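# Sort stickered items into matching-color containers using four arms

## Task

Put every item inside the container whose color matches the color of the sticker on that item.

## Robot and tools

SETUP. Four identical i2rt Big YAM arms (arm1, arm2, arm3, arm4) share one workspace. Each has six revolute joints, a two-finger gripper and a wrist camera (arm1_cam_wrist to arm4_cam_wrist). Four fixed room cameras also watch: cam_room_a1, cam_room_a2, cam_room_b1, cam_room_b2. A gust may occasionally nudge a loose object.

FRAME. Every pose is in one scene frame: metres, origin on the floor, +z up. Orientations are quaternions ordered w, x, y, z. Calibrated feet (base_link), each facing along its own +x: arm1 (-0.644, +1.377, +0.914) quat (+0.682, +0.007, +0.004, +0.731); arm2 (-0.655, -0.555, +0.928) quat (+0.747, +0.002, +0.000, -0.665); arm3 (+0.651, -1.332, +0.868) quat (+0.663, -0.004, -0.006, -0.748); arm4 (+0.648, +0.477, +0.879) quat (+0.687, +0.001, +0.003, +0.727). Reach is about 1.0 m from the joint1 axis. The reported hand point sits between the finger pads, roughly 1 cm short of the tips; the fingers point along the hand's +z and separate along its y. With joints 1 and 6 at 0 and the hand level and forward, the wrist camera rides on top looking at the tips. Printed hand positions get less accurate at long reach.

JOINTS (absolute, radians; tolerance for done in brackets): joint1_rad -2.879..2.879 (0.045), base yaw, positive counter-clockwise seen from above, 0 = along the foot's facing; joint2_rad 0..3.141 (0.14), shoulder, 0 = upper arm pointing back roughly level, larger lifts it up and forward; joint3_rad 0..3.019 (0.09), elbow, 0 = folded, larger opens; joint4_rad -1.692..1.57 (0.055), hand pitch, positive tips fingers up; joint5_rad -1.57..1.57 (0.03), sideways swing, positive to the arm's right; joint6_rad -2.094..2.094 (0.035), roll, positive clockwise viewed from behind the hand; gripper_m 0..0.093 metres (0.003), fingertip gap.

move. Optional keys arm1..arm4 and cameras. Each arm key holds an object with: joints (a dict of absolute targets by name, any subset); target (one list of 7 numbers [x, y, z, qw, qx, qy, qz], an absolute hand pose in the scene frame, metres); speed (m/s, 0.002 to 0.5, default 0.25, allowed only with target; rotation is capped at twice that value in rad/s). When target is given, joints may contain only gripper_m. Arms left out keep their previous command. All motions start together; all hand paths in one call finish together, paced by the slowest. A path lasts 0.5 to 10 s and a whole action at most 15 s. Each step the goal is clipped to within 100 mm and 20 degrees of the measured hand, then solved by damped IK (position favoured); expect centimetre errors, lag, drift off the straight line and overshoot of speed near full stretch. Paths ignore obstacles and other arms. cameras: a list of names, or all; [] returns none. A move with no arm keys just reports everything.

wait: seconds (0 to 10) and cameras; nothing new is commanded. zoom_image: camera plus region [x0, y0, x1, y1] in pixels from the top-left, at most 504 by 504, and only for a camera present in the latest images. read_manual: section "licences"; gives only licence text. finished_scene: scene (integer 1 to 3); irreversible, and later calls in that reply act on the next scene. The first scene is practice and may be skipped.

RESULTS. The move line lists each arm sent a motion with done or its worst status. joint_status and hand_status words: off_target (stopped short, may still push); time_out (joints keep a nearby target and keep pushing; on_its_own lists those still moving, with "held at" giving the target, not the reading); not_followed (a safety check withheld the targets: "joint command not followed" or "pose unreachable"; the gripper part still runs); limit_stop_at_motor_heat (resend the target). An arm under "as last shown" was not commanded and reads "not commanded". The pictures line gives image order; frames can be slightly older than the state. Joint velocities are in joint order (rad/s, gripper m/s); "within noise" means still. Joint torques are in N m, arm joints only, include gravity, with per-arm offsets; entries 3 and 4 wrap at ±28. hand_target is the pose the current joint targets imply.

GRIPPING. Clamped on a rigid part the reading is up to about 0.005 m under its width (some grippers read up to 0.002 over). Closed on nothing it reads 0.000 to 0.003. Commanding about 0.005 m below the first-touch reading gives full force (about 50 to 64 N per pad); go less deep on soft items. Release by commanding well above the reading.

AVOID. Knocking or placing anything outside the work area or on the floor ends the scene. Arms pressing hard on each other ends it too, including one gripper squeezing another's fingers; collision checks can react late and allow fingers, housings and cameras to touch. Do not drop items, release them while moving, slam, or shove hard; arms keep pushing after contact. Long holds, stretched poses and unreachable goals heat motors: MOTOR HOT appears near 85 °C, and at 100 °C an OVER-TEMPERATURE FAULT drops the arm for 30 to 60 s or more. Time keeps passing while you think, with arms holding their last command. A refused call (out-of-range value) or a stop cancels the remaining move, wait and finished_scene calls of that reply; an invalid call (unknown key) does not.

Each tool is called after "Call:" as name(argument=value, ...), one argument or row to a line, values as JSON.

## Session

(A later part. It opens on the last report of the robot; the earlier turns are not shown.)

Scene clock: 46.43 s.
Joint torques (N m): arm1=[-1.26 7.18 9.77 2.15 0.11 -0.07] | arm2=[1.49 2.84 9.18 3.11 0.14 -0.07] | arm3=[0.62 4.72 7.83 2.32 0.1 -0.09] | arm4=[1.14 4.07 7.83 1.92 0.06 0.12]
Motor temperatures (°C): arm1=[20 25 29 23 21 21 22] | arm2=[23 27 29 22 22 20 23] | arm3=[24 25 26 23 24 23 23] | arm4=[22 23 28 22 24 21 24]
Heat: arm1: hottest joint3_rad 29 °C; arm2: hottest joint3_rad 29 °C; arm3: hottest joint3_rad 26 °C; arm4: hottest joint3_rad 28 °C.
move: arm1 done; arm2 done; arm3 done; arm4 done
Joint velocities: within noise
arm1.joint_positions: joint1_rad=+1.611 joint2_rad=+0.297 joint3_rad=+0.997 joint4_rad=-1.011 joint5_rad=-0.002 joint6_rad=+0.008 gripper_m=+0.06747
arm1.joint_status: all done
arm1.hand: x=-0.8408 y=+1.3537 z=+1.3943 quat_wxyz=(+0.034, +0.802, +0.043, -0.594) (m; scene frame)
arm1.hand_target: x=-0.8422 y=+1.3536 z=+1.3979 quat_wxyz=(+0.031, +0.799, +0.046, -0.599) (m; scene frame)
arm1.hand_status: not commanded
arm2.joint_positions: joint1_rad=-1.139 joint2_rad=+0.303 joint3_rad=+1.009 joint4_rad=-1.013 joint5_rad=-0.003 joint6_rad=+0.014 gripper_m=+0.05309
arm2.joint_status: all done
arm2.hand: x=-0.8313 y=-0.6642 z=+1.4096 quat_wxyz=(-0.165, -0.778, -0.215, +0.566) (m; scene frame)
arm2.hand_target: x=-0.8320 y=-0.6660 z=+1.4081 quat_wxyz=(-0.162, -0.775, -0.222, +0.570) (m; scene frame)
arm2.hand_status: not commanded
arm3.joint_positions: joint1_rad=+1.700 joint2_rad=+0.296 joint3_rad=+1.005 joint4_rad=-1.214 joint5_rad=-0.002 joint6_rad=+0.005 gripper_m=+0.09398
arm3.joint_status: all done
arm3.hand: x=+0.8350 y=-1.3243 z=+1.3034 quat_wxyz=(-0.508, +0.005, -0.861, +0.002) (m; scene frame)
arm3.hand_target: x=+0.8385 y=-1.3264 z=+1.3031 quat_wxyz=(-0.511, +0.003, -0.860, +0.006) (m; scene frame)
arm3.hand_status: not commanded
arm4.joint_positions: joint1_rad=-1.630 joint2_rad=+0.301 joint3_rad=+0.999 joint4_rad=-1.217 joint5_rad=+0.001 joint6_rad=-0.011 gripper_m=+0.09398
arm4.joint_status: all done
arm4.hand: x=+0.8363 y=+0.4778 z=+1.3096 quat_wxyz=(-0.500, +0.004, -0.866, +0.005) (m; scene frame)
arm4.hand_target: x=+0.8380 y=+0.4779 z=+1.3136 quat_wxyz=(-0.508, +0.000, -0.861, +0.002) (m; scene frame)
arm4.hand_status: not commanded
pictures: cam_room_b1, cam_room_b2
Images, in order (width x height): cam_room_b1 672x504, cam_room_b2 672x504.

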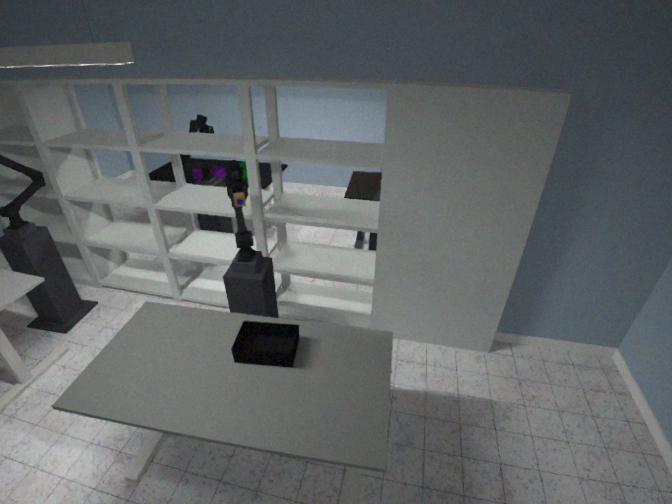

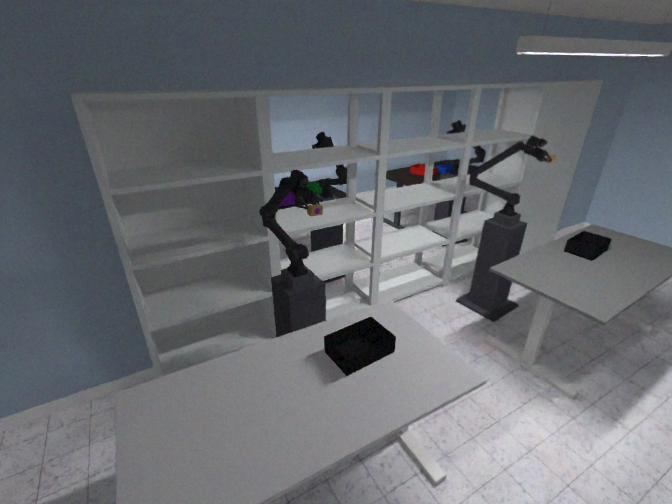

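Call:
move(
  arm1={"joints":{"joint1_rad":-2.27}},
  arm2={"joints":{"joint1_rad":0.914}},
  arm3={"joints":{"joint1_rad":-1.98}},
  arm4={"joints":{"joint1_rad":0.916}},
  cameras=[],
)

Call:
move(
  arm1={"target":[-0.34,1.153,1.13,0.579,0.247,0.753,-0.19]},
  arm2={"target":[-0.36,-0.733,1.12,0.587,0.212,0.764,-0.163]},
  cameras=[],
)

Call:
move(
  arm1={"target":[-0.08,0.96,1.125,0.579,0.247,0.753,-0.19]},
  arm2={"target":[-0.06,-0.912,1.105,0.587,0.212,0.764,-0.163]},
  cameras=[],
)

Call:
move(
  arm1={"target":[-0.075,0.955,1.04,0.579,0.247,0.753,-0.19],"speed":0.1},
  arm2={"target":[-0.06,-0.912,1.03,0.587,0.212,0.764,-0.163],"speed":0.1},
  cameras=["arm1_cam_wrist","arm2_cam_wrist"],
)

Call:
move(
  arm1={"target":[-0.075,0.955,1.024,0.579,0.247,0.753,-0.19],"speed":0.05},
  arm2={"target":[-0.06,-0.912,1.012,0.587,0.212,0.764,-0.163],"speed":0.05},
  cameras=[],
)

Scene clock: 58.33 s.
Joint torques (N m): arm1=[-1.9 6.12 10.02 2.25 -0.05 -0.05] | arm2=[1.14 2.96 9.09 3.1 0.02 -0.08] | arm3=[0.44 4.78 7.91 2.36 0 -0.11] | arm4=[1.03 4.48 7.79 2.03 0.1 0.17]
Motor temperatures (°C): arm1=[20 25 30 23 21 21 22] | arm2=[23 26 29 22 22 20 24] | arm3=[24 25 27 23 24 23 23] | arm4=[22 23 30 22 24 21 24]
Heat: arm1: hottest joint3_rad 30 °C; arm2: hottest joint3_rad 29 °C; arm3: hottest joint3_rad 27 °C; arm4: hottest joint3_rad 30 °C.
move: arm1 done; arm2 done; arm3 done; arm4 done
Joint velocities: within noise
arm1.joint_positions: joint1_rad=-2.263 joint2_rad=+0.297 joint3_rad=+0.997 joint4_rad=-1.011 joint5_rad=+0.002 joint6_rad=+0.007 gripper_m=+0.06753
arm1.joint_status: all done
arm1.hand: x=-0.4697 y=+1.2553 z=+1.3882 quat_wxyz=(-0.555, -0.250, -0.773, +0.180) (m; scene frame)
arm1.hand_target: x=-0.4692 y=+1.2535 z=+1.3918 quat_wxyz=(-0.558, -0.249, -0.770, +0.185) (m; scene frame)
arm1.hand_status: not commanded
arm2.joint_positions: joint1_rad=+0.909 joint2_rad=+0.303 joint3_rad=+1.009 joint4_rad=-1.013 joint5_rad=+0.000 joint6_rad=+0.014 gripper_m=+0.05312
arm2.joint_status: all done
arm2.hand: x=-0.4803 y=-0.6636 z=+1.4102 quat_wxyz=(-0.571, -0.223, -0.775, +0.153) (m; scene frame)
arm2.hand_target: x=-0.4786 y=-0.6638 z=+1.4088 quat_wxyz=(-0.572, -0.216, -0.775, +0.157) (m; scene frame)
arm2.hand_status: not commanded
arm3.joint_positions: joint1_rad=-1.969 joint2_rad=+0.296 joint3_rad=+1.005 joint4_rad=-1.214 joint5_rad=+0.000 joint6_rad=+0.005 gripper_m=+0.09402
arm3.joint_status: all done
arm3.hand: x=+0.4905 y=-1.2336 z=+1.3017 quat_wxyz=(+0.124, -0.833, +0.227, +0.489) (m; scene frame)
arm3.hand_target: x=+0.4884 y=-1.2302 z=+1.3014 quat_wxyz=(+0.128, -0.831, +0.229, +0.490) (m; scene frame)
arm3.hand_status: not commanded
arm4.joint_positions: joint1_rad=+0.913 joint2_rad=+0.301 joint3_rad=+0.999 joint4_rad=-1.217 joint5_rad=+0.000 joint6_rad=-0.011 gripper_m=+0.09401
arm4.joint_status: all done
arm4.hand: x=+0.4964 y=+0.5846 z=+1.3109 quat_wxyz=(-0.149, +0.826, -0.253, -0.480) (m; scene frame)
arm4.hand_target: x=+0.4948 y=+0.5852 z=+1.3149 quat_wxyz=(-0.148, +0.821, -0.255, -0.489) (m; scene frame)
arm4.hand_status: not commanded
pictures: none
No camera images: "cameras" was empty.

Scene clock: 60.40 s.
Joint torques (N m): arm1=[-2.67 -0.32 12.18 2.78 -0.05 -0.03] | arm2=[1.44 -2.14 11.08 3.64 0.15 -0.08] | arm3=[0.5 4.6 7.9 2.32 0 -0.1] | arm4=[1.2 4.78 7.75 1.88 0.09 0.17]
Motor temperatures (°C): arm1=[20 25 30 23 21 21 22] | arm2=[23 26 29 22 22 20 24] | arm3=[24 25 27 23 24 23 23] | arm4=[22 23 30 22 24 21 24]
Heat: arm1: hottest joint3_rad 30 °C; arm2: hottest joint3_rad 29 °C; arm3: hottest joint3_rad 27 °C; arm4: hottest joint3_rad 30 °C.
move: arm1 off_target; arm2 done
Joint velocities: within noise
arm1.joint_positions: joint1_rad=-2.272 joint2_rad=+0.738 joint3_rad=+0.310 joint4_rad=+0.143 joint5_rad=-0.010 joint6_rad=+0.007 gripper_m=+0.06753
arm1.joint_status: not commanded
arm1.hand: x=-0.3406 y=+1.1585 z=+1.1164 quat_wxyz=(-0.565, -0.248, -0.766, +0.182) (m; scene frame)
arm1.hand_target: x=-0.3402 y=+1.1533 z=+1.1301 quat_wxyz=(-0.579, -0.247, -0.753, +0.190) (m; scene frame)
arm1.hand_status: off_target (0.015 m and 2.3 deg from the pose sent, 0.306 m and 3.8 deg at the start)
arm2.joint_positions: joint1_rad=+0.909 joint2_rad=+0.638 joint3_rad=+0.224 joint4_rad=+0.130 joint5_rad=+0.003 joint6_rad=+0.013 gripper_m=+0.05312
arm2.joint_status: not commanded
arm2.hand: x=-0.3618 y=-0.7348 z=+1.1159 quat_wxyz=(-0.579, -0.222, -0.769, +0.157) (m; scene frame)
arm2.hand_target: x=-0.3601 y=-0.7330 z=+1.1199 quat_wxyz=(-0.587, -0.212, -0.764, +0.163) (m; scene frame)
arm2.hand_status: done (0.005 m and 1.7 deg from the pose sent, 0.322 m and 2.8 deg at the start)
arm3, arm4: as last shown
pictures: none
No camera images: "cameras" was empty.

Scene clock: 62.40 s.
Joint torques (N m): arm1=[-3.08 -12.34 14.94 1.52 0.07 0] | arm2=[1.38 -15.85 13.86 2.09 0.05 -0.08] | arm3=[0.44 4.54 7.91 2.36 0 -0.11] | arm4=[1.2 4.25 7.82 1.88 0.09 0.11]
Motor temperatures (°C): arm1=[20 25 30 23 21 21 22] | arm2=[23 26 29 22 22 20 24] | arm3=[24 24 27 23 24 23 23] | arm4=[22 23 30 22 24 21 24]
Heat: arm1: hottest joint3_rad 30 °C; arm2: hottest joint3_rad 29 °C; arm3: hottest joint3_rad 27 °C; arm4: hottest joint3_rad 30 °C.
move: arm1 off_target; arm2 off_target
Joint velocities: within noise
arm1.joint_positions: joint1_rad=-2.272 joint2_rad=+1.706 joint3_rad=+1.058 joint4_rad=+0.359 joint5_rad=-0.010 joint6_rad=+0.007 gripper_m=+0.06753
arm1.joint_status: not commanded
arm1.hand: x=-0.0910 y=+0.9755 z=+1.1002 quat_wxyz=(-0.564, -0.249, -0.767, +0.181) (m; scene frame)
arm1.hand_target: x=-0.0816 y=+0.9612 z=+1.1252 quat_wxyz=(-0.579, -0.247, -0.753, +0.190) (m; scene frame)
arm1.hand_status: off_target (0.031 m and 2.6 deg from the pose sent, 0.328 m and 2.4 deg at the start)
arm2.joint_positions: joint1_rad=+0.910 joint2_rad=+1.752 joint3_rad=+1.016 joint4_rad=+0.456 joint5_rad=+0.004 joint6_rad=+0.012 gripper_m=+0.05312
arm2.joint_status: not commanded
arm2.hand: x=-0.0771 y=-0.9069 z=+1.0943 quat_wxyz=(-0.580, -0.221, -0.768, +0.158) (m; scene frame)
arm2.hand_target: x=-0.0611 y=-0.9112 z=+1.1052 quat_wxyz=(-0.587, -0.212, -0.764, +0.163) (m; scene frame)
arm2.hand_status: off_target (0.021 m and 1.5 deg from the pose sent, 0.350 m and 1.7 deg at the start)
arm3, arm4: as last shown
pictures: none
No camera images: "cameras" was empty.

Scene clock: 63.90 s.
Joint torques (N m): arm1=[-2.55 -13.74 10.61 2.61 0.04 -0.01] | arm2=[1.26 -16.97 9.78 3.67 0.03 -0.08] | arm3=[0.44 4.6 7.94 2.33 0 -0.1] | arm4=[1.32 4.07 7.8 2 0.11 0.13]
Motor temperatures (°C): arm1=[20 25 31 23 21 21 22] | arm2=[23 26 29 22 22 20 24] | arm3=[24 24 27 23 24 23 23] | arm4=[22 23 30 22 24 21 24]
Heat: arm1: hottest joint3_rad 31 °C; arm2: hottest joint3_rad 29 °C; arm3: hottest joint3_rad 27 °C; arm4: hottest joint3_rad 30 °C.
move: arm1 off_target; arm2 done
Joint velocities: within noise
arm1.joint_positions: joint1_rad=-2.272 joint2_rad=+1.871 joint3_rad=+1.058 joint4_rad=+0.536 joint5_rad=-0.010 joint6_rad=+0.007 gripper_m=+0.06753
arm1.joint_status: not commanded
arm1.hand: x=-0.0780 y=+0.9654 z=+1.0318 quat_wxyz=(-0.569, -0.247, -0.763, +0.183) (m; scene frame)
arm1.hand_target: x=-0.0753 y=+0.9553 z=+1.0402 quat_wxyz=(-0.579, -0.247, -0.753, +0.190) (m; scene frame)
arm1.hand_status: off_target (0.014 m and 1.9 deg from the pose sent, 0.066 m and 2.5 deg at the start)
arm2.joint_positions: joint1_rad=+0.910 joint2_rad=+1.901 joint3_rad=+1.016 joint4_rad=+0.604 joint5_rad=+0.004 joint6_rad=+0.012 gripper_m=+0.05312
arm2.joint_status: not commanded
arm2.hand: x=-0.0678 y=-0.9122 z=+1.0311 quat_wxyz=(-0.580, -0.222, -0.768, +0.158) (m; scene frame)
arm2.hand_target: x=-0.0602 y=-0.9118 z=+1.0299 quat_wxyz=(-0.587, -0.212, -0.764, +0.163) (m; scene frame)
arm2.hand_status: done (0.008 m and 1.5 deg from the pose sent, 0.067 m and 1.5 deg at the start)
arm3, arm4: as last shown
pictures: arm1_cam_wrist, arm2_cam_wrist
Images, in order (width x height): arm1_cam_wrist 672x504, arm2_cam_wrist 672x504.

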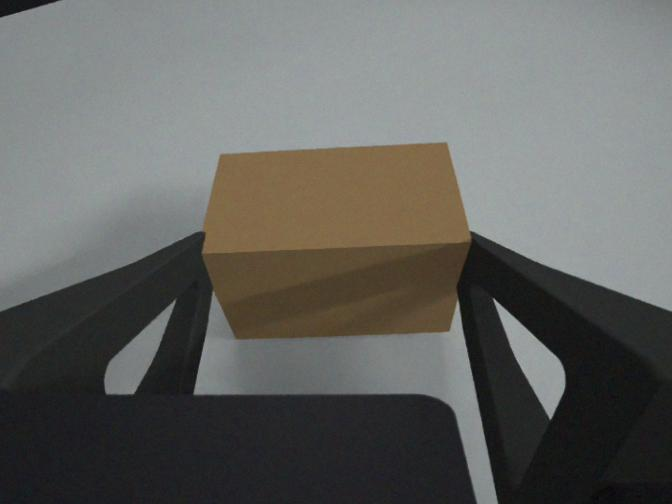

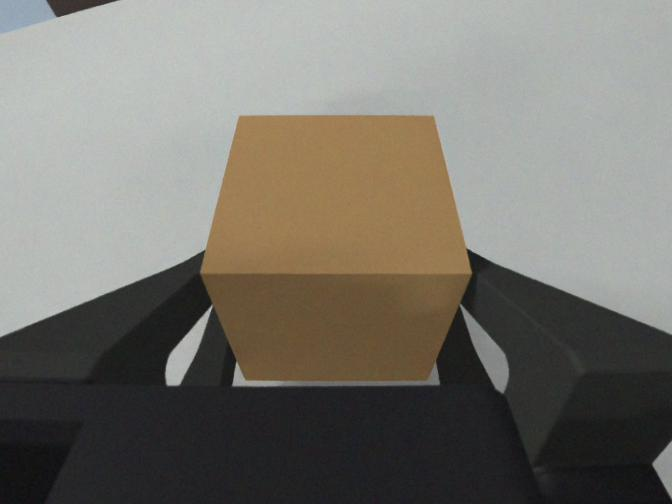

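Scene clock: 64.87 s.
Joint torques (N m): arm1=[-2.96 -11.93 10.02 2.29 0.04 -0.02] | arm2=[1.26 -16.09 9.26 3.49 0.01 -0.06] | arm3=[0.62 4.66 7.9 2.35 -0.01 -0.1] | arm4=[0.56 4.72 7.88 1.96 0.1 0.14]
Motor temperatures (°C): arm1=[20 25 31 23 21 21 22] | arm2=[23 26 29 22 22 20 24] | arm3=[24 24 27 23 24 23 23] | arm4=[22 23 30 22 24 21 24]
Heat: arm1: hottest joint3_rad 31 °C; arm2: hottest joint3_rad 29 °C; arm3: hottest joint3_rad 27 °C; arm4: hottest joint3_rad 30 °C.
move: arm1 off_target; arm2 off_target
Joint velocities: within noise
arm1.joint_positions: joint1_rad=-2.272 joint2_rad=+1.889 joint3_rad=+1.058 joint4_rad=+0.579 joint5_rad=-0.010 joint6_rad=+0.007 gripper_m=+0.06753
arm1.joint_status: not commanded
arm1.hand: x=-0.0758 y=+0.9638 z=+1.0300 quat_wxyz=(-0.578, -0.245, -0.756, +0.186) (m; scene frame)
arm1.hand_target: x=-0.0753 y=+0.9553 z=+1.0240 quat_wxyz=(-0.579, -0.247, -0.753, +0.190) (m; scene frame)
arm1.hand_status: off_target (0.011 m and 0.6 deg from the pose sent, 0.013 m and 1.9 deg at the start)
arm2.joint_positions: joint1_rad=+0.910 joint2_rad=+1.929 joint3_rad=+1.016 joint4_rad=+0.652 joint5_rad=+0.004 joint6_rad=+0.010 gripper_m=+0.05312
arm2.joint_status: not commanded
arm2.hand: x=-0.0659 y=-0.9134 z=+1.0237 quat_wxyz=(-0.587, -0.219, -0.762, +0.161) (m; scene frame)
arm2.hand_target: x=-0.0604 y=-0.9117 z=+1.0121 quat_wxyz=(-0.587, -0.212, -0.764, +0.163) (m; scene frame)
arm2.hand_status: off_target (0.013 m and 0.9 deg from the pose sent, 0.021 m and 1.5 deg at the start)
arm3, arm4: as last shown
pictures: none
No camera images: "cameras" was empty.

Call:
move(
  arm1={"target":[-0.075,0.955,1.014,0.579,0.247,0.753,-0.19],"speed":0.05},
  arm2={"target":[-0.06,-0.912,1.006,0.587,0.212,0.764,-0.163],"speed":0.05},
  cameras=[],
)

Call:
move(
  arm1={"joints":{"gripper_m":0.093}},
  arm2={"joints":{"gripper_m":0.093}},
  cameras=["arm1_cam_wrist","arm2_cam_wrist"],
)

Call:
move(
  arm1={"target":[-0.25,1.085,1.085,0.579,0.247,0.753,-0.19],"speed":0.15},
  arm2={"target":[-0.25,-0.80,1.08,0.587,0.212,0.764,-0.163],"speed":0.15},
  arm4={"target":[0.383,0.656,1.09,-0.118,0.879,-0.2855,-0.364]},
  arm3={"target":[0.374,-1.171,1.09,-0.101,0.891,-0.243,-0.3695]},
  cameras=["arm1_cam_wrist","arm2_cam_wrist"],
)

Scene clock: 73.73 s.
Joint torques (N m): arm1=[-3.02 -11.52 9.58 2.04 0.05 0.03] | arm2=[1.38 -15.62 9.03 3.28 0.01 -0.05] | arm3=[0.5 4.54 7.88 2.32 0 -0.11] | arm4=[1.38 4.19 7.77 2.14 0.08 0.17]
Motor temperatures (°C): arm1=[20 25 31 23 21 21 22] | arm2=[23 26 30 22 22 20 24] | arm3=[24 24 27 23 24 23 23] | arm4=[22 23 31 22 24 21 24]
Heat: arm1: hottest joint3_rad 31 °C; arm2: hottest joint3_rad 30 °C; arm3: hottest joint3_rad 27 °C; arm4: hottest joint3_rad 31 °C.
move: arm1 off_target; arm2 off_target
Joint velocities: within noise
arm1.joint_positions: joint1_rad=-2.272 joint2_rad=+1.900 joint3_rad=+1.058 joint4_rad=+0.609 joint5_rad=-0.010 joint6_rad=+0.007 gripper_m=+0.06753
arm1.joint_status: not commanded
arm1.hand: x=-0.0745 y=+0.9628 z=+1.0293 quat_wxyz=(-0.585, -0.243, -0.750, +0.188) (m; scene frame)
arm1.hand_target: x=-0.0755 y=+0.9555 z=+1.0141 quat_wxyz=(-0.579, -0.247, -0.753, +0.190) (m; scene frame)
arm1.hand_status: off_target (0.017 m and 0.9 deg from the pose sent, 0.018 m and 0.6 deg at the start)
arm2.joint_positions: joint1_rad=+0.910 joint2_rad=+1.937 joint3_rad=+1.016 joint4_rad=+0.671 joint5_rad=+0.004 joint6_rad=+0.009 gripper_m=+0.05312
arm2.joint_status: not commanded
arm2.hand: x=-0.0651 y=-0.9138 z=+1.0229 quat_wxyz=(-0.592, -0.218, -0.759, +0.162) (m; scene frame)
arm2.hand_target: x=-0.0607 y=-0.9116 z=+1.0060 quat_wxyz=(-0.587, -0.212, -0.764, +0.163) (m; scene frame)
arm2.hand_status: off_target (0.018 m and 1.0 deg from the pose sent, 0.019 m and 0.8 deg at the start)
arm3, arm4: as last shown
pictures: none
No camera images: "cameras" was empty.

Scene clock: 74.40 s.
Joint torques (N m): arm1=[-2.55 -13.45 9.37 2.22 0.05 0.02] | arm2=[1.32 -16.15 8.99 3.28 0 -0.05] | arm3=[0.5 4.37 7.88 2.32 0 -0.11] | arm4=[1.08 4.6 7.8 1.95 0.07 0.15]
Motor temperatures (°C): arm1=[20 25 31 23 21 21 22] | arm2=[23 26 30 22 22 20 24] | arm3=[24 24 27 23 24 23 23] | arm4=[22 23 31 22 24 21 24]
Heat: arm1: hottest joint3_rad 31 °C; arm2: hottest joint3_rad 30 °C; arm3: hottest joint3_rad 27 °C; arm4: hottest joint3_rad 31 °C.
move: arm1 done; arm2 done
Joint velocities: within noise
arm1.joint_positions: joint1_rad=-2.272 joint2_rad=+1.921 joint3_rad=+1.058 joint4_rad=+0.609 joint5_rad=-0.010 joint6_rad=+0.007 gripper_m=+0.09297
arm1.joint_status: all done
arm1.hand: x=-0.0749 y=+0.9630 z=+1.0148 quat_wxyz=(-0.577, -0.245, -0.757, +0.186) (m; scene frame)
arm1.hand_target: x=-0.0755 y=+0.9555 z=+1.0142 quat_wxyz=(-0.579, -0.247, -0.753, +0.190) (m; scene frame)
arm1.hand_status: not commanded
arm2.joint_positions: joint1_rad=+0.910 joint2_rad=+1.942 joint3_rad=+1.016 joint4_rad=+0.671 joint5_rad=+0.004 joint6_rad=+0.009 gripper_m=+0.09293
arm2.joint_status: all done
arm2.hand: x=-0.0653 y=-0.9137 z=+1.0193 quat_wxyz=(-0.590, -0.218, -0.761, +0.162) (m; scene frame)
arm2.hand_target: x=-0.0607 y=-0.9116 z=+1.0061 quat_wxyz=(-0.587, -0.212, -0.764, +0.163) (m; scene frame)
arm2.hand_status: not commanded
arm3, arm4: as last shown
pictures: arm1_cam_wrist, arm2_cam_wrist
Images, in order (width x height): arm1_cam_wrist 672x504, arm2_cam_wrist 672x504.

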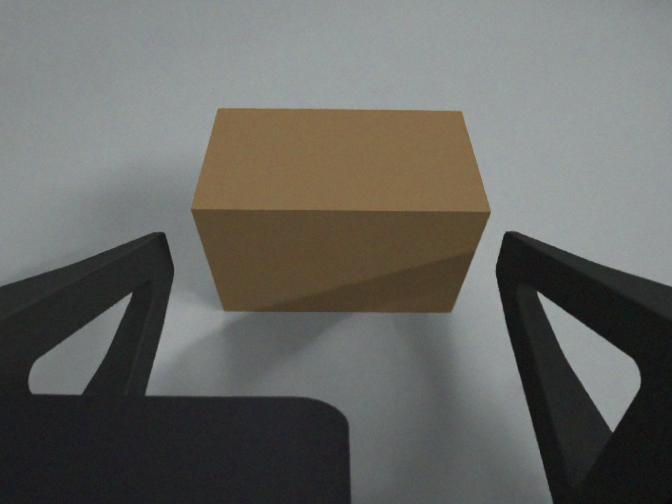

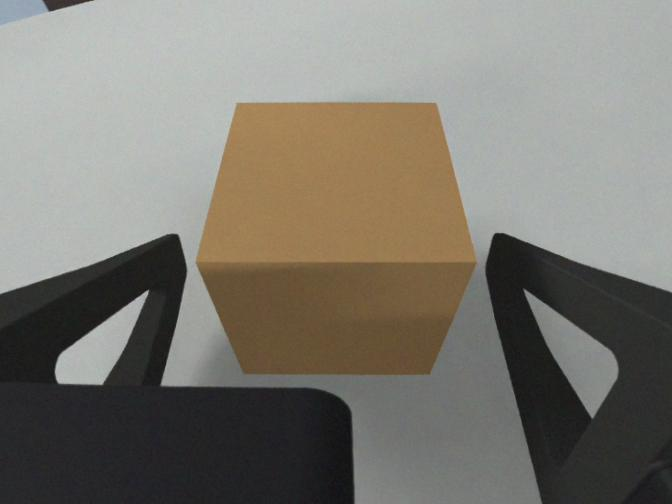

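Scene clock: 76.60 s.
Joint torques (N m): arm1=[-2.55 -6.12 9.2 1.26 -0.02 -0.07] | arm2=[1.03 -9.58 7.77 1.99 -0.12 -0.05] | arm3=[2.43 -2.02 9.74 2.11 0.12 0.02] | arm4=[1.79 -2.2 9.7 1.74 0.22 0.16]
Motor temperatures (°C): arm1=[20 25 31 23 21 21 22] | arm2=[23 26 29 22 22 20 24] | arm3=[24 24 27 23 24 23 23] | arm4=[22 23 31 22 24 21 24]
Heat: arm1: hottest joint3_rad 31 °C; arm2: hottest joint3_rad 29 °C; arm3: hottest joint3_rad 27 °C; arm4: hottest joint3_rad 31 °C.
move: arm1 done; arm2 done; arm3 done; arm4 done
Joint velocities: within noise
arm1.joint_positions: joint1_rad=-2.272 joint2_rad=+1.304 joint3_rad=+0.489 joint4_rad=+0.570 joint5_rad=-0.010 joint6_rad=+0.012 gripper_m=+0.09297
arm1.joint_status: not commanded
arm1.hand: x=-0.2466 y=+1.0895 z=+1.0830 quat_wxyz=(-0.581, -0.246, -0.753, +0.185) (m; scene frame)
arm1.hand_target: x=-0.2499 y=+1.0851 z=+1.0850 quat_wxyz=(-0.579, -0.247, -0.753, +0.190) (m; scene frame)
arm1.hand_status: done (0.006 m and 0.6 deg from the pose sent, 0.225 m and 0.7 deg at the start)
arm2.joint_positions: joint1_rad=+0.910 joint2_rad=+1.334 joint3_rad=+0.441 joint4_rad=+0.654 joint5_rad=+0.004 joint6_rad=+0.008 gripper_m=+0.09293
arm2.joint_status: not commanded
arm2.hand: x=-0.2474 y=-0.8038 z=+1.0865 quat_wxyz=(-0.596, -0.217, -0.756, +0.163) (m; scene frame)
arm2.hand_target: x=-0.2501 y=-0.8000 z=+1.0800 quat_wxyz=(-0.587, -0.212, -0.764, +0.163) (m; scene frame)
arm2.hand_status: done (0.008 m and 1.4 deg from the pose sent, 0.225 m and 0.9 deg at the start)
arm3.joint_positions: joint1_rad=-1.964 joint2_rad=+0.652 joint3_rad=+0.610 joint4_rad=-0.751 joint5_rad=+0.030 joint6_rad=+0.008 gripper_m=+0.09402
arm3.joint_status: not commanded
arm3.hand: x=+0.3782 y=-1.1684 z=+1.0880 quat_wxyz=(+0.102, -0.893, +0.247, +0.361) (m; scene frame)
arm3.hand_target: x=+0.3741 y=-1.1711 z=+1.0901 quat_wxyz=(+0.101, -0.891, +0.243, +0.370) (m; scene frame)
arm3.hand_status: done (0.005 m and 1.1 deg from the pose sent, 0.250 m and 15.6 deg at the start)
arm4.joint_positions: joint1_rad=+0.945 joint2_rad=+0.666 joint3_rad=+0.574 joint4_rad=-0.721 joint5_rad=+0.047 joint6_rad=+0.030 gripper_m=+0.09401
arm4.joint_status: not commanded
arm4.hand: x=+0.3878 y=+0.6551 z=+1.0841 quat_wxyz=(-0.117, +0.884, -0.283, -0.352) (m; scene frame)
arm4.hand_target: x=+0.3832 y=+0.6558 z=+1.0900 quat_wxyz=(-0.118, +0.879, -0.285, -0.364) (m; scene frame)
arm4.hand_status: done (0.008 m and 1.5 deg from the pose sent, 0.258 m and 15.6 deg at the start)
pictures: arm1_cam_wrist, arm2_cam_wrist
Images, in order (width x height): arm1_cam_wrist 672x504, arm2_cam_wrist 672x504.

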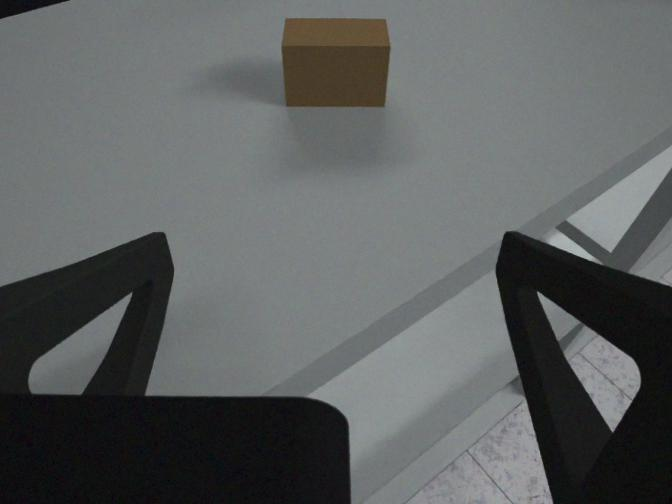

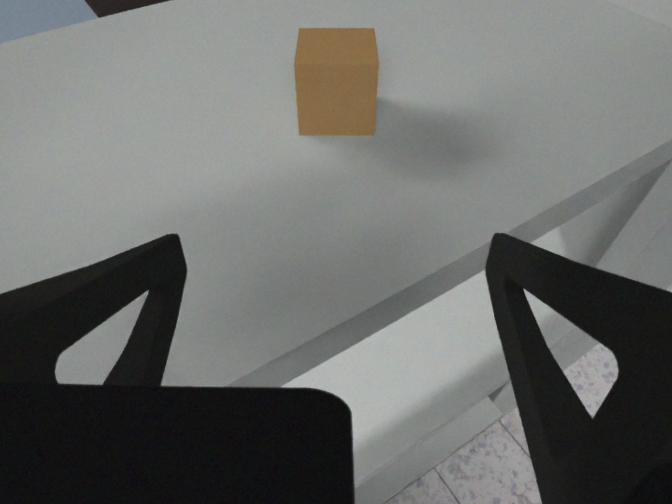

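Call:
move(
  arm4={"target":[0.08,0.858,1.075,-0.118,0.879,-0.2855,-0.364]},
  arm3={"target":[0.076,-1.005,1.075,-0.101,0.891,-0.243,-0.3695]},
  cameras=[],
)

Call:
move(
  arm4={"target":[-0.008,0.93,1.06,-0.118,0.879,-0.2855,-0.364],"speed":0.15},
  arm3={"target":[-0.02,-0.955,1.06,-0.101,0.891,-0.243,-0.3695],"speed":0.15},
  cameras=["arm3_cam_wrist","arm4_cam_wrist"],
)

Scene clock: 85.57 s.
Joint torques (N m): arm1=[-3.19 -6.42 8.94 1.5 -0.03 -0.05] | arm2=[1.03 -9.52 7.79 1.98 -0.11 -0.05] | arm3=[2.08 -16.91 13.61 1.11 -0.05 -0.03] | arm4=[0.21 -17.73 12.26 0.62 -0.07 0.07]
Motor temperatures (°C): arm1=[20 25 30 23 21 21 22] | arm2=[23 26 29 22 22 20 23] | arm3=[24 24 28 23 24 23 23] | arm4=[22 23 32 22 24 21 24]
Heat: arm1: hottest joint3_rad 30 °C; arm2: hottest joint3_rad 29 °C; arm3: hottest joint3_rad 28 °C; arm4: hottest joint3_rad 32 °C.
move: arm3 off_target; arm4 off_target
Joint velocities: within noise
arm1, arm2: as last shown
arm2.hand_target: x=-0.2500 y=-0.8000 z=+1.0800 quat_wxyz=(-0.587, -0.212, -0.764, +0.163) (m; scene frame)
arm3.joint_positions: joint1_rad=-1.964 joint2_rad=+1.644 joint3_rad=+1.286 joint4_rad=-0.457 joint5_rad=+0.030 joint6_rad=+0.008 gripper_m=+0.09402
arm3.joint_status: not commanded
arm3.hand: x=+0.0931 y=-1.0078 z=+1.0529 quat_wxyz=(+0.100, -0.897, +0.247, +0.352) (m; scene frame)
arm3.hand_target: x=+0.0771 y=-1.0057 z=+1.0752 quat_wxyz=(+0.101, -0.891, +0.243, +0.370) (m; scene frame)
arm3.hand_status: off_target (0.028 m and 2.2 deg from the pose sent, 0.344 m and 1.1 deg at the start)
arm4.joint_positions: joint1_rad=+0.944 joint2_rad=+1.714 joint3_rad=+1.348 joint4_rad=-0.442 joint5_rad=+0.042 joint6_rad=+0.030 gripper_m=+0.09401
arm4.joint_status: not commanded
arm4.hand: x=+0.0895 y=+0.8461 z=+1.0616 quat_wxyz=(-0.116, +0.883, -0.283, -0.355) (m; scene frame)
arm4.hand_target: x=+0.0808 y=+0.8575 z=+1.0752 quat_wxyz=(-0.118, +0.879, -0.285, -0.364) (m; scene frame)
arm4.hand_status: off_target (0.020 m and 1.2 deg from the pose sent, 0.369 m and 1.5 deg at the start)
pictures: none
No camera images: "cameras" was empty.

Scene clock: 86.93 s.
Joint torques (N m): arm1=[-2.37 -5.71 8.96 1.26 -0.05 -0.06] | arm2=[0.97 -9.58 7.79 1.98 -0.11 -0.05] | arm3=[2.37 -21.3 14.28 1.02 0.06 0.01] | arm4=[0.67 -22.24 13.29 0.7 -0.03 -0.06]
Motor temperatures (°C): arm1=[20 25 30 23 21 21 22] | arm2=[23 26 29 22 22 20 23] | arm3=[24 24 28 23 24 23 23] | arm4=[22 23 32 22 24 21 24]
Heat: arm1: hottest joint3_rad 30 °C; arm2: hottest joint3_rad 29 °C; arm3: hottest joint3_rad 28 °C; arm4: hottest joint3_rad 32 °C.
move: arm3 off_target; arm4 off_target
Joint velocities: within noise
arm1, arm2: as last shown
arm3.joint_positions: joint1_rad=-1.964 joint2_rad=+1.920 joint3_rad=+1.639 joint4_rad=-0.531 joint5_rad=+0.030 joint6_rad=+0.008 gripper_m=+0.09402
arm3.joint_status: not commanded
arm3.hand: x=-0.0008 y=-0.9550 z=+1.0404 quat_wxyz=(+0.100, -0.897, +0.247, +0.353) (m; scene frame)
arm3.hand_target: x=-0.0188 y=-0.9559 z=+1.0601 quat_wxyz=(+0.101, -0.891, +0.243, +0.370) (m; scene frame)
arm3.hand_status: off_target (0.027 m and 2.1 deg from the pose sent, 0.125 m and 2.2 deg at the start)
arm4.joint_positions: joint1_rad=+0.924 joint2_rad=+2.005 joint3_rad=+1.744 joint4_rad=-0.546 joint5_rad=+0.030 joint6_rad=+0.029 gripper_m=+0.09401
arm4.joint_status: not commanded
arm4.hand: x=+0.0024 y=+0.9178 z=+1.0500 quat_wxyz=(-0.114, +0.881, -0.289, -0.356) (m; scene frame)
arm4.hand_target: x=-0.0071 y=+0.9294 z=+1.0602 quat_wxyz=(-0.118, +0.878, -0.285, -0.364) (m; scene frame)
arm4.hand_status: off_target (0.019 m and 1.1 deg from the pose sent, 0.129 m and 1.2 deg at the start)
pictures: arm3_cam_wrist, arm4_cam_wrist
Images, in order (width x height): arm3_cam_wrist 672x504, arm4_cam_wrist 672x504.

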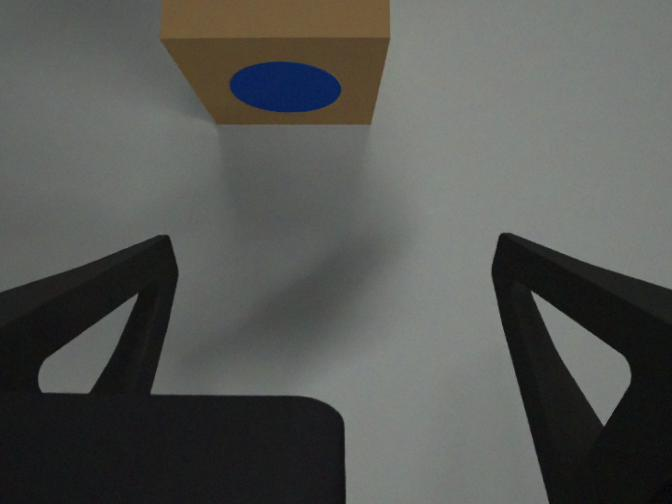

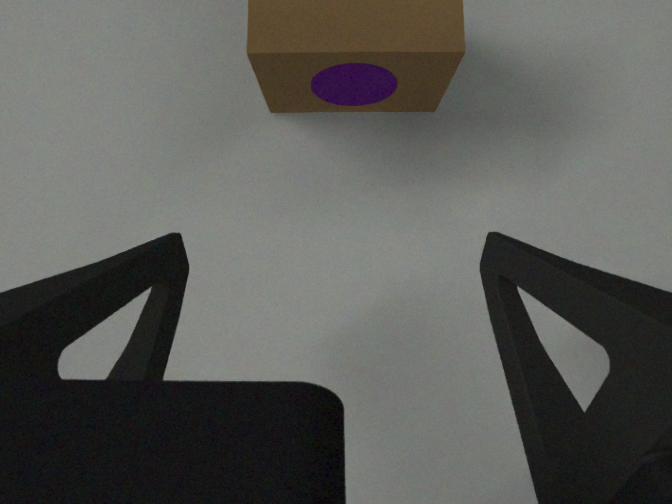

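Call:
move(
  arm4={"target":[-0.033,0.954,1.05,-0.118,0.879,-0.2855,-0.364],"speed":0.1},
  arm3={"target":[-0.044,-0.951,1.05,-0.101,0.891,-0.243,-0.3695],"speed":0.1},
  cameras=["arm3_cam_wrist","arm4_cam_wrist"],
)

Call:
move(
  arm4={"target":[-0.077,0.984,1.038,-0.118,0.879,-0.2855,-0.364],"speed":0.08},
  arm3={"target":[-0.086,-0.924,1.044,-0.101,0.891,-0.243,-0.3695],"speed":0.08},
  cameras=["arm3_cam_wrist","arm4_cam_wrist"],
)

Scene clock: 99.57 s.
Joint torques (N m): arm1=[-3.37 -5.77 8.98 1.58 -0.03 -0.06] | arm2=[1.03 -9.7 7.8 1.98 -0.12 -0.06] | arm3=[2.43 -22.18 14.32 1.09 0.12 0.03] | arm4=[0.62 -24.06 13.24 0.7 -0.02 -0.1]
Motor temperatures (°C): arm1=[20 24 30 23 21 21 22] | arm2=[23 26 28 22 22 20 23] | arm3=[24 25 31 23 24 23 23] | arm4=[22 25 34 22 24 21 24]
Heat: arm1: hottest joint3_rad 30 °C; arm2: hottest joint3_rad 28 °C; arm3: hottest joint3_rad 31 °C; arm4: hottest joint3_rad 34 °C.
move: arm3 off_target; arm4 off_target
Joint velocities: within noise
arm1, arm2: as last shown
arm3.joint_positions: joint1_rad=-1.952 joint2_rad=+1.986 joint3_rad=+1.719 joint4_rad=-0.544 joint5_rad=+0.036 joint6_rad=+0.015 gripper_m=+0.09402
arm3.joint_status: not commanded
arm3.hand: x=-0.0249 y=-0.9506 z=+1.0321 quat_wxyz=(+0.100, -0.897, +0.246, +0.353) (m; scene frame)
arm3.hand_target: x=-0.0426 y=-0.9518 z=+1.0502 quat_wxyz=(+0.101, -0.891, +0.243, +0.370) (m; scene frame)
arm3.hand_status: off_target (0.026 m and 2.0 deg from the pose sent, 0.044 m and 2.1 deg at the start)
arm4.joint_positions: joint1_rad=+0.916 joint2_rad=+2.107 joint3_rad=+1.890 joint4_rad=-0.588 joint5_rad=+0.023 joint6_rad=+0.026 gripper_m=+0.09401
arm4.joint_status: not commanded
arm4.hand: x=-0.0239 y=+0.9419 z=+1.0422 quat_wxyz=(-0.114, +0.881, -0.290, -0.357) (m; scene frame)
arm4.hand_target: x=-0.0321 y=+0.9533 z=+1.0498 quat_wxyz=(-0.118, +0.879, -0.285, -0.364) (m; scene frame)
arm4.hand_status: off_target (0.017 m and 1.1 deg from the pose sent, 0.051 m and 1.2 deg at the start)
pictures: arm3_cam_wrist, arm4_cam_wrist
Images, in order (width x height): arm3_cam_wrist 672x504, arm4_cam_wrist 672x504.

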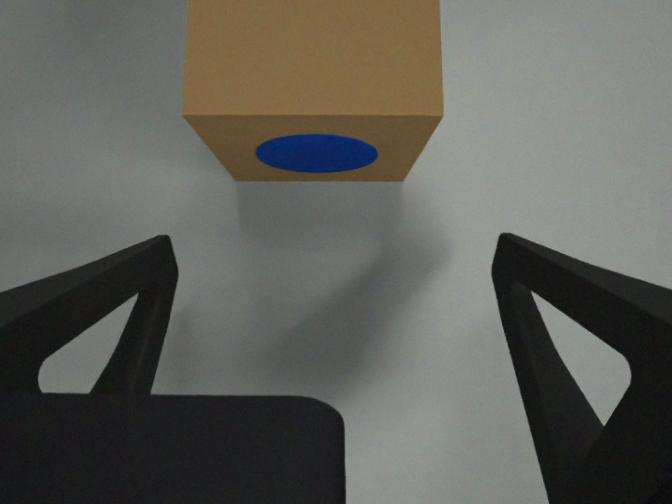

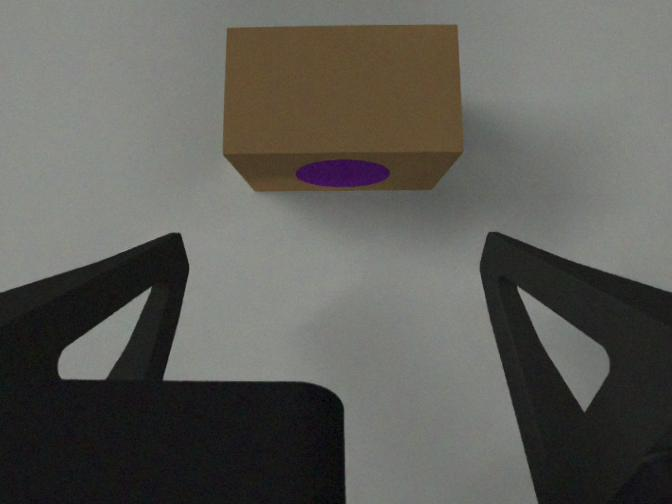

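Scene clock: 101.10 s.
Joint torques (N m): arm1=[-2.67 -6.3 9.09 1.47 -0.03 -0.03] | arm2=[1.03 -9.58 7.79 2.02 -0.12 -0.05] | arm3=[2.14 -24.59 14.58 1.03 -0.02 -0.02] | arm4=[0.73 -25.88 13.38 0.7 -0.02 -0.08]
Motor temperatures (°C): arm1=[20 24 30 23 21 21 22] | arm2=[23 26 28 22 22 20 23] | arm3=[24 25 31 23 24 23 23] | arm4=[22 25 34 22 24 21 24]
Heat: arm1: hottest joint3_rad 30 °C; arm2: hottest joint3_rad 28 °C; arm3: hottest joint3_rad 31 °C; arm4: hottest joint3_rad 34 °C.
move: arm3 off_target; arm4 off_target
Joint velocities: within noise
arm1, arm2: as last shown
arm3.joint_positions: joint1_rad=-1.952 joint2_rad=+2.132 joint3_rad=+1.947 joint4_rad=-0.624 joint5_rad=+0.036 joint6_rad=+0.015 gripper_m=+0.09402
arm3.joint_status: not commanded
arm3.hand: x=-0.0701 y=-0.9259 z=+1.0278 quat_wxyz=(+0.100, -0.897, +0.246, +0.355) (m; scene frame)
arm3.hand_target: x=-0.0847 y=-0.9247 z=+1.0440 quat_wxyz=(+0.101, -0.891, +0.243, +0.370) (m; scene frame)
arm3.hand_status: off_target (0.023 m and 1.9 deg from the pose sent, 0.068 m and 2.0 deg at the start)
arm4.joint_positions: joint1_rad=+0.916 joint2_rad=+2.289 joint3_rad=+2.182 joint4_rad=-0.693 joint5_rad=+0.023 joint6_rad=+0.026 gripper_m=+0.09401
arm4.joint_status: not commanded
arm4.hand: x=-0.0703 y=+0.9735 z=+1.0345 quat_wxyz=(-0.114, +0.880, -0.290, -0.359) (m; scene frame)
arm4.hand_target: x=-0.0763 y=+0.9834 z=+1.0378 quat_wxyz=(-0.118, +0.878, -0.285, -0.365) (m; scene frame)
arm4.hand_status: off_target (0.013 m and 0.9 deg from the pose sent, 0.068 m and 1.1 deg at the start)
pictures: arm3_cam_wrist, arm4_cam_wrist
Images, in order (width x height): arm3_cam_wrist 672x504, arm4_cam_wrist 672x504.

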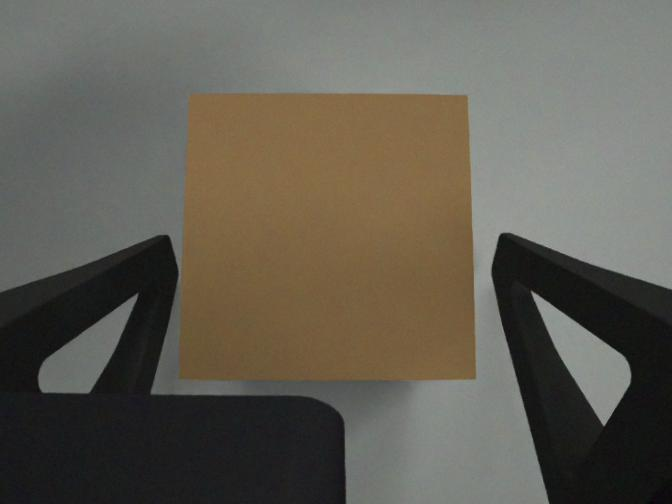

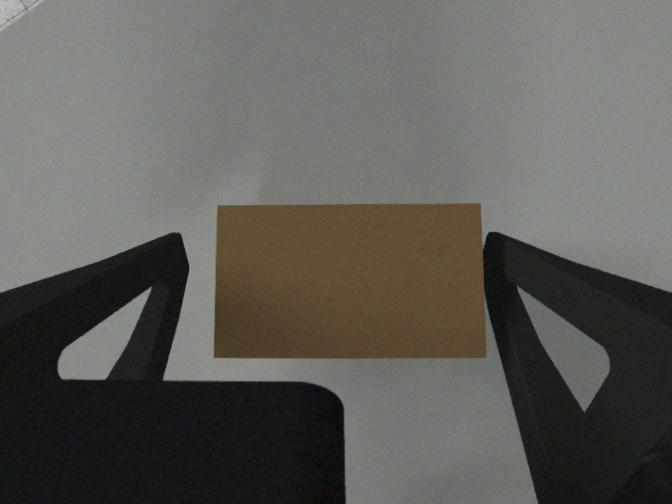

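Call:
move(
  arm4={"target":[-0.073,0.9815,1.024,-0.118,0.879,-0.2855,-0.364],"speed":0.06},
  arm3={"joints":{"gripper_m":0.03}},
  cameras=["arm4_cam_wrist"],
)

Call:
move(
  arm4={"joints":{"gripper_m":0.045}},
  cameras=["arm3_cam_wrist","arm4_cam_wrist"],
)

Call:
move(
  arm4={"target":[-0.04,0.957,1.085,-0.118,0.879,-0.2855,-0.364],"speed":0.1},
  arm3={"target":[-0.043,-0.943,1.085,-0.101,0.891,-0.243,-0.3695],"speed":0.1},
  cameras=[],
)

Call:
move(
  arm4={"target":[0.375,0.662,1.12,-0.118,0.879,-0.2855,-0.364]},
  arm3={"target":[0.37,-1.168,1.12,-0.101,0.891,-0.243,-0.3695]},
  cameras=["arm3_cam_wrist","arm4_cam_wrist"],
)

Scene clock: 110.23 s.
Joint torques (N m): arm1=[-3.02 -6.18 8.91 1.48 -0.08 -0.04] | arm2=[0.97 -9.64 7.82 1.99 -0.12 -0.06] | arm3=[2.02 -24.23 14.57 1.02 0 -0.02] | arm4=[0.26 -27.22 9.61 1.81 -0.04 -0.09]
Motor temperatures (°C): arm1=[20 24 30 23 21 21 21] | arm2=[23 26 28 22 22 20 23] | arm3=[24 25 33 23 24 23 23] | arm4=[22 25 35 22 24 21 24]
Heat: arm1: hottest joint3_rad 30 °C; arm2: hottest joint3_rad 28 °C; arm3: hottest joint3_rad 33 °C; arm4: hottest joint3_rad 35 °C.
move: arm3 off_target; arm4 off_target
Joint velocities: within noise
arm1, arm2: as last shown
arm3.joint_positions: joint1_rad=-1.952 joint2_rad=+2.132 joint3_rad=+1.947 joint4_rad=-0.624 joint5_rad=+0.036 joint6_rad=+0.015 gripper_m=+0.05300
arm3.joint_status: gripper_m off_target (ended at +0.05303, target +0.03000)
arm3.hand: x=-0.0701 y=-0.9260 z=+1.0277 quat_wxyz=(+0.100, -0.897, +0.246, +0.354) (m; scene frame)
arm3.hand_target: x=-0.0847 y=-0.9247 z=+1.0440 quat_wxyz=(+0.101, -0.891, +0.243, +0.370) (m; scene frame)
arm3.hand_status: not commanded
arm4.joint_positions: joint1_rad=+0.916 joint2_rad=+2.289 joint3_rad=+2.182 joint4_rad=-0.683 joint5_rad=+0.023 joint6_rad=+0.026 gripper_m=+0.09401
arm4.joint_status: not commanded
arm4.hand: x=-0.0718 y=+0.9746 z=+1.0363 quat_wxyz=(-0.116, +0.878, -0.289, -0.364) (m; scene frame)
arm4.hand_target: x=-0.0727 y=+0.9811 z=+1.0239 quat_wxyz=(-0.118, +0.879, -0.285, -0.364) (m; scene frame)
arm4.hand_status: off_target (0.014 m and 0.5 deg from the pose sent, 0.014 m and 0.9 deg at the start)
pictures: arm4_cam_wrist
Images, in order (width x height): arm4_cam_wrist 672x504.

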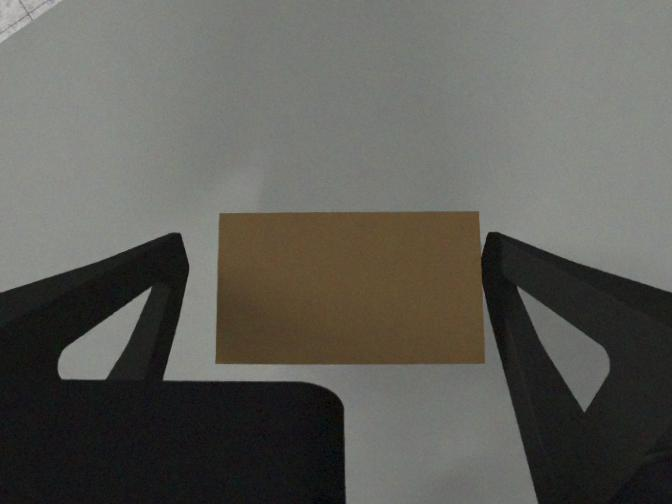

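Scene clock: 110.83 s.
Joint torques (N m): arm1=[-2.55 -5.83 8.81 1.46 -0.05 -0.06] | arm2=[0.85 -9.64 7.79 2.02 -0.11 -0.05] | arm3=[1.96 -24.35 14.58 1.05 0 -0.01] | arm4=[0.09 -27.16 9.65 1.76 0.05 -0.07]
Motor temperatures (°C): arm1=[20 24 30 23 21 21 21] | arm2=[23 26 28 22 22 20 23] | arm3=[24 25 33 23 24 23 23] | arm4=[22 25 35 22 24 21 24]
Heat: arm1: hottest joint3_rad 30 °C; arm2: hottest joint3_rad 28 °C; arm3: hottest joint3_rad 33 °C; arm4: hottest joint3_rad 35 °C.
move: arm4 off_target
Joint velocities: within noise
arm1, arm2, arm3: as last shown
arm4.joint_positions: joint1_rad=+0.915 joint2_rad=+2.289 joint3_rad=+2.182 joint4_rad=-0.682 joint5_rad=+0.022 joint6_rad=+0.025 gripper_m=+0.06944
arm4.joint_status: gripper_m off_target (ended at +0.06947, target +0.04500)
arm4.hand: x=-0.0717 y=+0.9747 z=+1.0363 quat_wxyz=(-0.115, +0.878, -0.289, -0.364) (m; scene frame)
arm4.hand_target: x=-0.0726 y=+0.9813 z=+1.0239 quat_wxyz=(-0.118, +0.879, -0.286, -0.364) (m; scene frame)
arm4.hand_status: not commanded
pictures: arm3_cam_wrist, arm4_cam_wrist
Images, in order (width x height): arm3_cam_wrist 672x504, arm4_cam_wrist 672x504.

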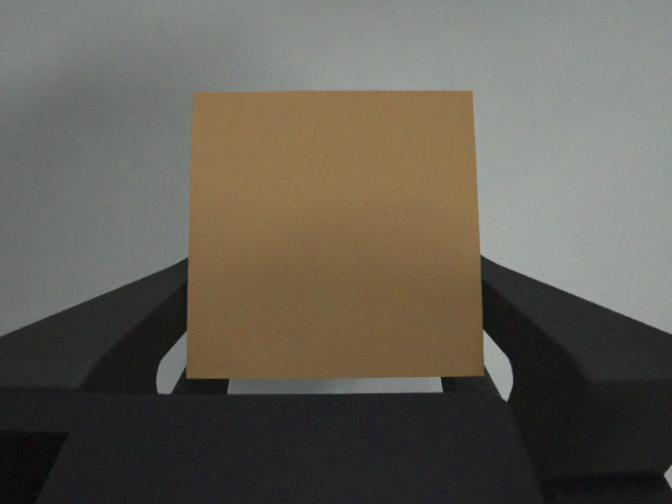

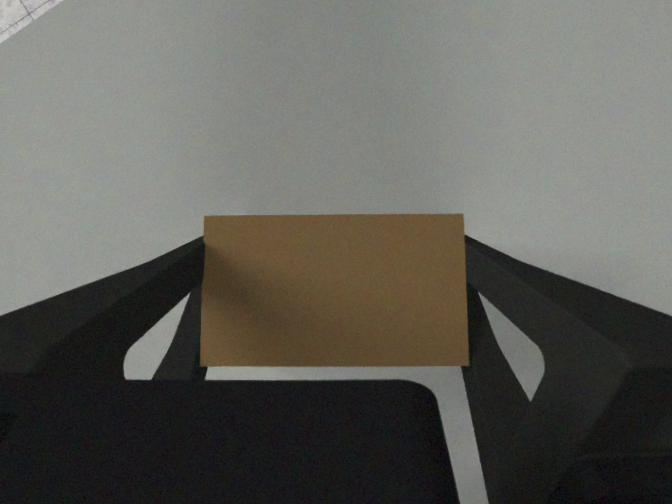

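Scene clock: 112.30 s.
Joint torques (N m): arm1=[-2.96 -5.71 8.96 1.33 -0.08 -0.03] | arm2=[0.97 -9.58 7.8 2.02 -0.12 -0.06] | arm3=[1.67 -25.82 9.55 1.14 -0.07 -0.06] | arm4=[0.73 -28.86 9.55 0.83 0.06 -0.06]
Motor temperatures (°C): arm1=[20 24 30 23 21 21 21] | arm2=[23 26 28 22 22 20 23] | arm3=[24 25 33 23 24 23 23] | arm4=[22 25 35 22 24 21 25]
Heat: arm1: hottest joint3_rad 30 °C; arm2: hottest joint3_rad 28 °C; arm3: hottest joint3_rad 33 °C; arm4: hottest joint3_rad 35 °C.
move: arm3 done; arm4 off_target
Joint velocities: within noise
arm1, arm2: as last shown
arm3.joint_positions: joint1_rad=-1.952 joint2_rad=+2.009 joint3_rad=+1.864 joint4_rad=-0.637 joint5_rad=+0.034 joint6_rad=+0.015 gripper_m=+0.05300
arm3.joint_status: not commanded
arm3.hand: x=-0.0445 y=-0.9398 z=+1.0774 quat_wxyz=(+0.102, -0.892, +0.245, +0.367) (m; scene frame)
arm3.hand_target: x=-0.0430 y=-0.9429 z=+1.0851 quat_wxyz=(+0.101, -0.891, +0.243, +0.370) (m; scene frame)
arm3.hand_status: done (0.008 m and 0.4 deg from the pose sent, 0.065 m and 1.9 deg at the start)
arm4.joint_positions: joint1_rad=+0.915 joint2_rad=+2.164 joint3_rad=+2.059 joint4_rad=-0.692 joint5_rad=+0.022 joint6_rad=+0.025 gripper_m=+0.06944
arm4.joint_status: not commanded
arm4.hand: x=-0.0439 y=+0.9560 z=+1.0717 quat_wxyz=(-0.115, +0.879, -0.289, -0.361) (m; scene frame)
arm4.hand_target: x=-0.0400 y=+0.9571 z=+1.0849 quat_wxyz=(-0.118, +0.879, -0.286, -0.364) (m; scene frame)
arm4.hand_status: off_target (0.014 m and 0.7 deg from the pose sent, 0.061 m and 0.5 deg at the start)
pictures: none
No camera images: "cameras" was empty.

Scene clock: 115.00 s.
Joint torques (N m): arm1=[-2.73 -5.95 9.16 1.54 0 -0.08] | arm2=[0.97 -9.58 7.79 1.99 -0.12 -0.05] | arm3=[1.44 -1.49 9.85 1.25 -0.06 -0.05] | arm4=[1.67 -1.79 9.81 0.68 0.23 0.17]
Motor temperatures (°C): arm1=[20 24 30 23 21 21 21] | arm2=[23 26 28 22 22 20 23] | arm3=[24 25 32 23 24 23 23] | arm4=[22 25 35 22 24 21 25]
Heat: arm1: hottest joint3_rad 30 °C; arm2: hottest joint3_rad 28 °C; arm3: hottest joint3_rad 32 °C; arm4: hottest joint3_rad 35 °C.
move: arm3 done; arm4 done
Joint velocities: within noise
arm1.joint_positions: joint1_rad=-2.272 joint2_rad=+1.304 joint3_rad=+0.489 joint4_rad=+0.570 joint5_rad=-0.010 joint6_rad=+0.012 gripper_m=+0.09297
arm1.joint_status: not commanded
arm1.hand: x=-0.2467 y=+1.0893 z=+1.0830 quat_wxyz=(-0.581, -0.246, -0.753, +0.185) (m; scene frame)
arm1.hand_target: x=-0.2500 y=+1.0850 z=+1.0850 quat_wxyz=(-0.579, -0.247, -0.753, +0.190) (m; scene frame)
arm1.hand_status: not commanded
arm2.joint_positions: joint1_rad=+0.910 joint2_rad=+1.334 joint3_rad=+0.441 joint4_rad=+0.654 joint5_rad=+0.004 joint6_rad=+0.008 gripper_m=+0.09293
arm2.joint_status: not commanded
arm2.hand: x=-0.2474 y=-0.8038 z=+1.0865 quat_wxyz=(-0.596, -0.217, -0.756, +0.163) (m; scene frame)
arm2.hand_target: x=-0.2500 y=-0.8000 z=+1.0800 quat_wxyz=(-0.587, -0.212, -0.764, +0.163) (m; scene frame)
arm2.hand_status: not commanded
arm3.joint_positions: joint1_rad=-1.952 joint2_rad=+0.660 joint3_rad=+0.693 joint4_rad=-0.797 joint5_rad=+0.033 joint6_rad=+0.015 gripper_m=+0.05300
arm3.joint_status: not commanded
arm3.hand: x=+0.3701 y=-1.1670 z=+1.1237 quat_wxyz=(+0.104, -0.888, +0.244, +0.375) (m; scene frame)
arm3.hand_target: x=+0.3700 y=-1.1680 z=+1.1199 quat_wxyz=(+0.101, -0.891, +0.243, +0.370) (m; scene frame)
arm3.hand_status: done (0.004 m and 0.7 deg from the pose sent, 0.475 m and 0.4 deg at the start)
arm4.joint_positions: joint1_rad=+0.942 joint2_rad=+0.689 joint3_rad=+0.663 joint4_rad=-0.749 joint5_rad=+0.045 joint6_rad=+0.028 gripper_m=+0.06944
arm4.joint_status: not commanded
arm4.hand: x=+0.3759 y=+0.6637 z=+1.1214 quat_wxyz=(-0.122, +0.877, -0.282, -0.369) (m; scene frame)
arm4.hand_target: x=+0.3750 y=+0.6620 z=+1.1201 quat_wxyz=(-0.118, +0.879, -0.285, -0.364) (m; scene frame)
arm4.hand_status: done (0.002 m and 0.9 deg from the pose sent, 0.514 m and 0.7 deg at the start)
pictures: arm3_cam_wrist, arm4_cam_wrist
Images, in order (width x height): arm3_cam_wrist 672x504, arm4_cam_wrist 672x504.

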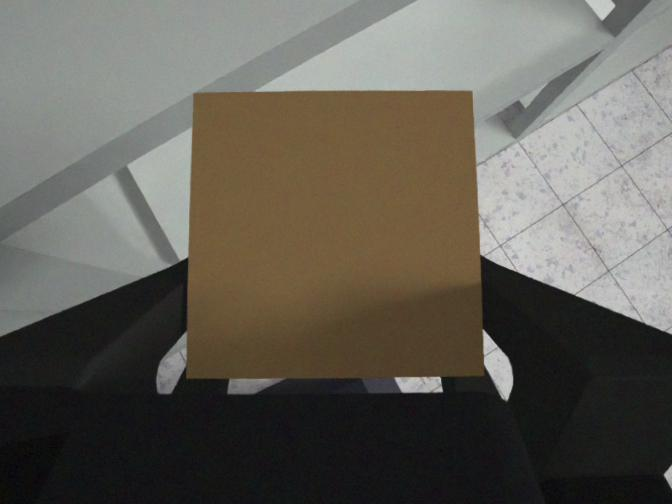

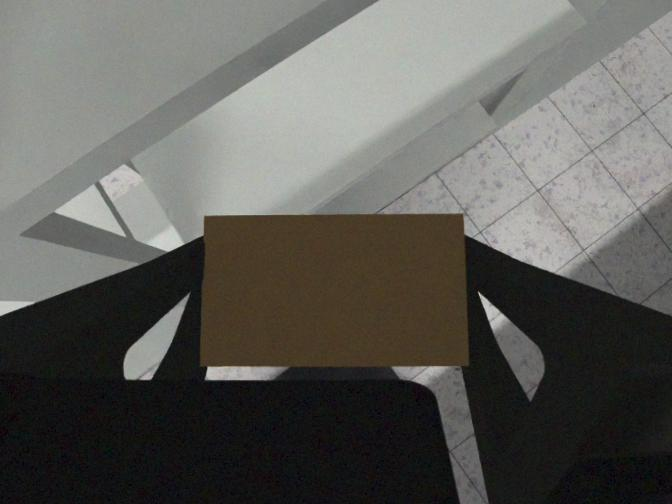

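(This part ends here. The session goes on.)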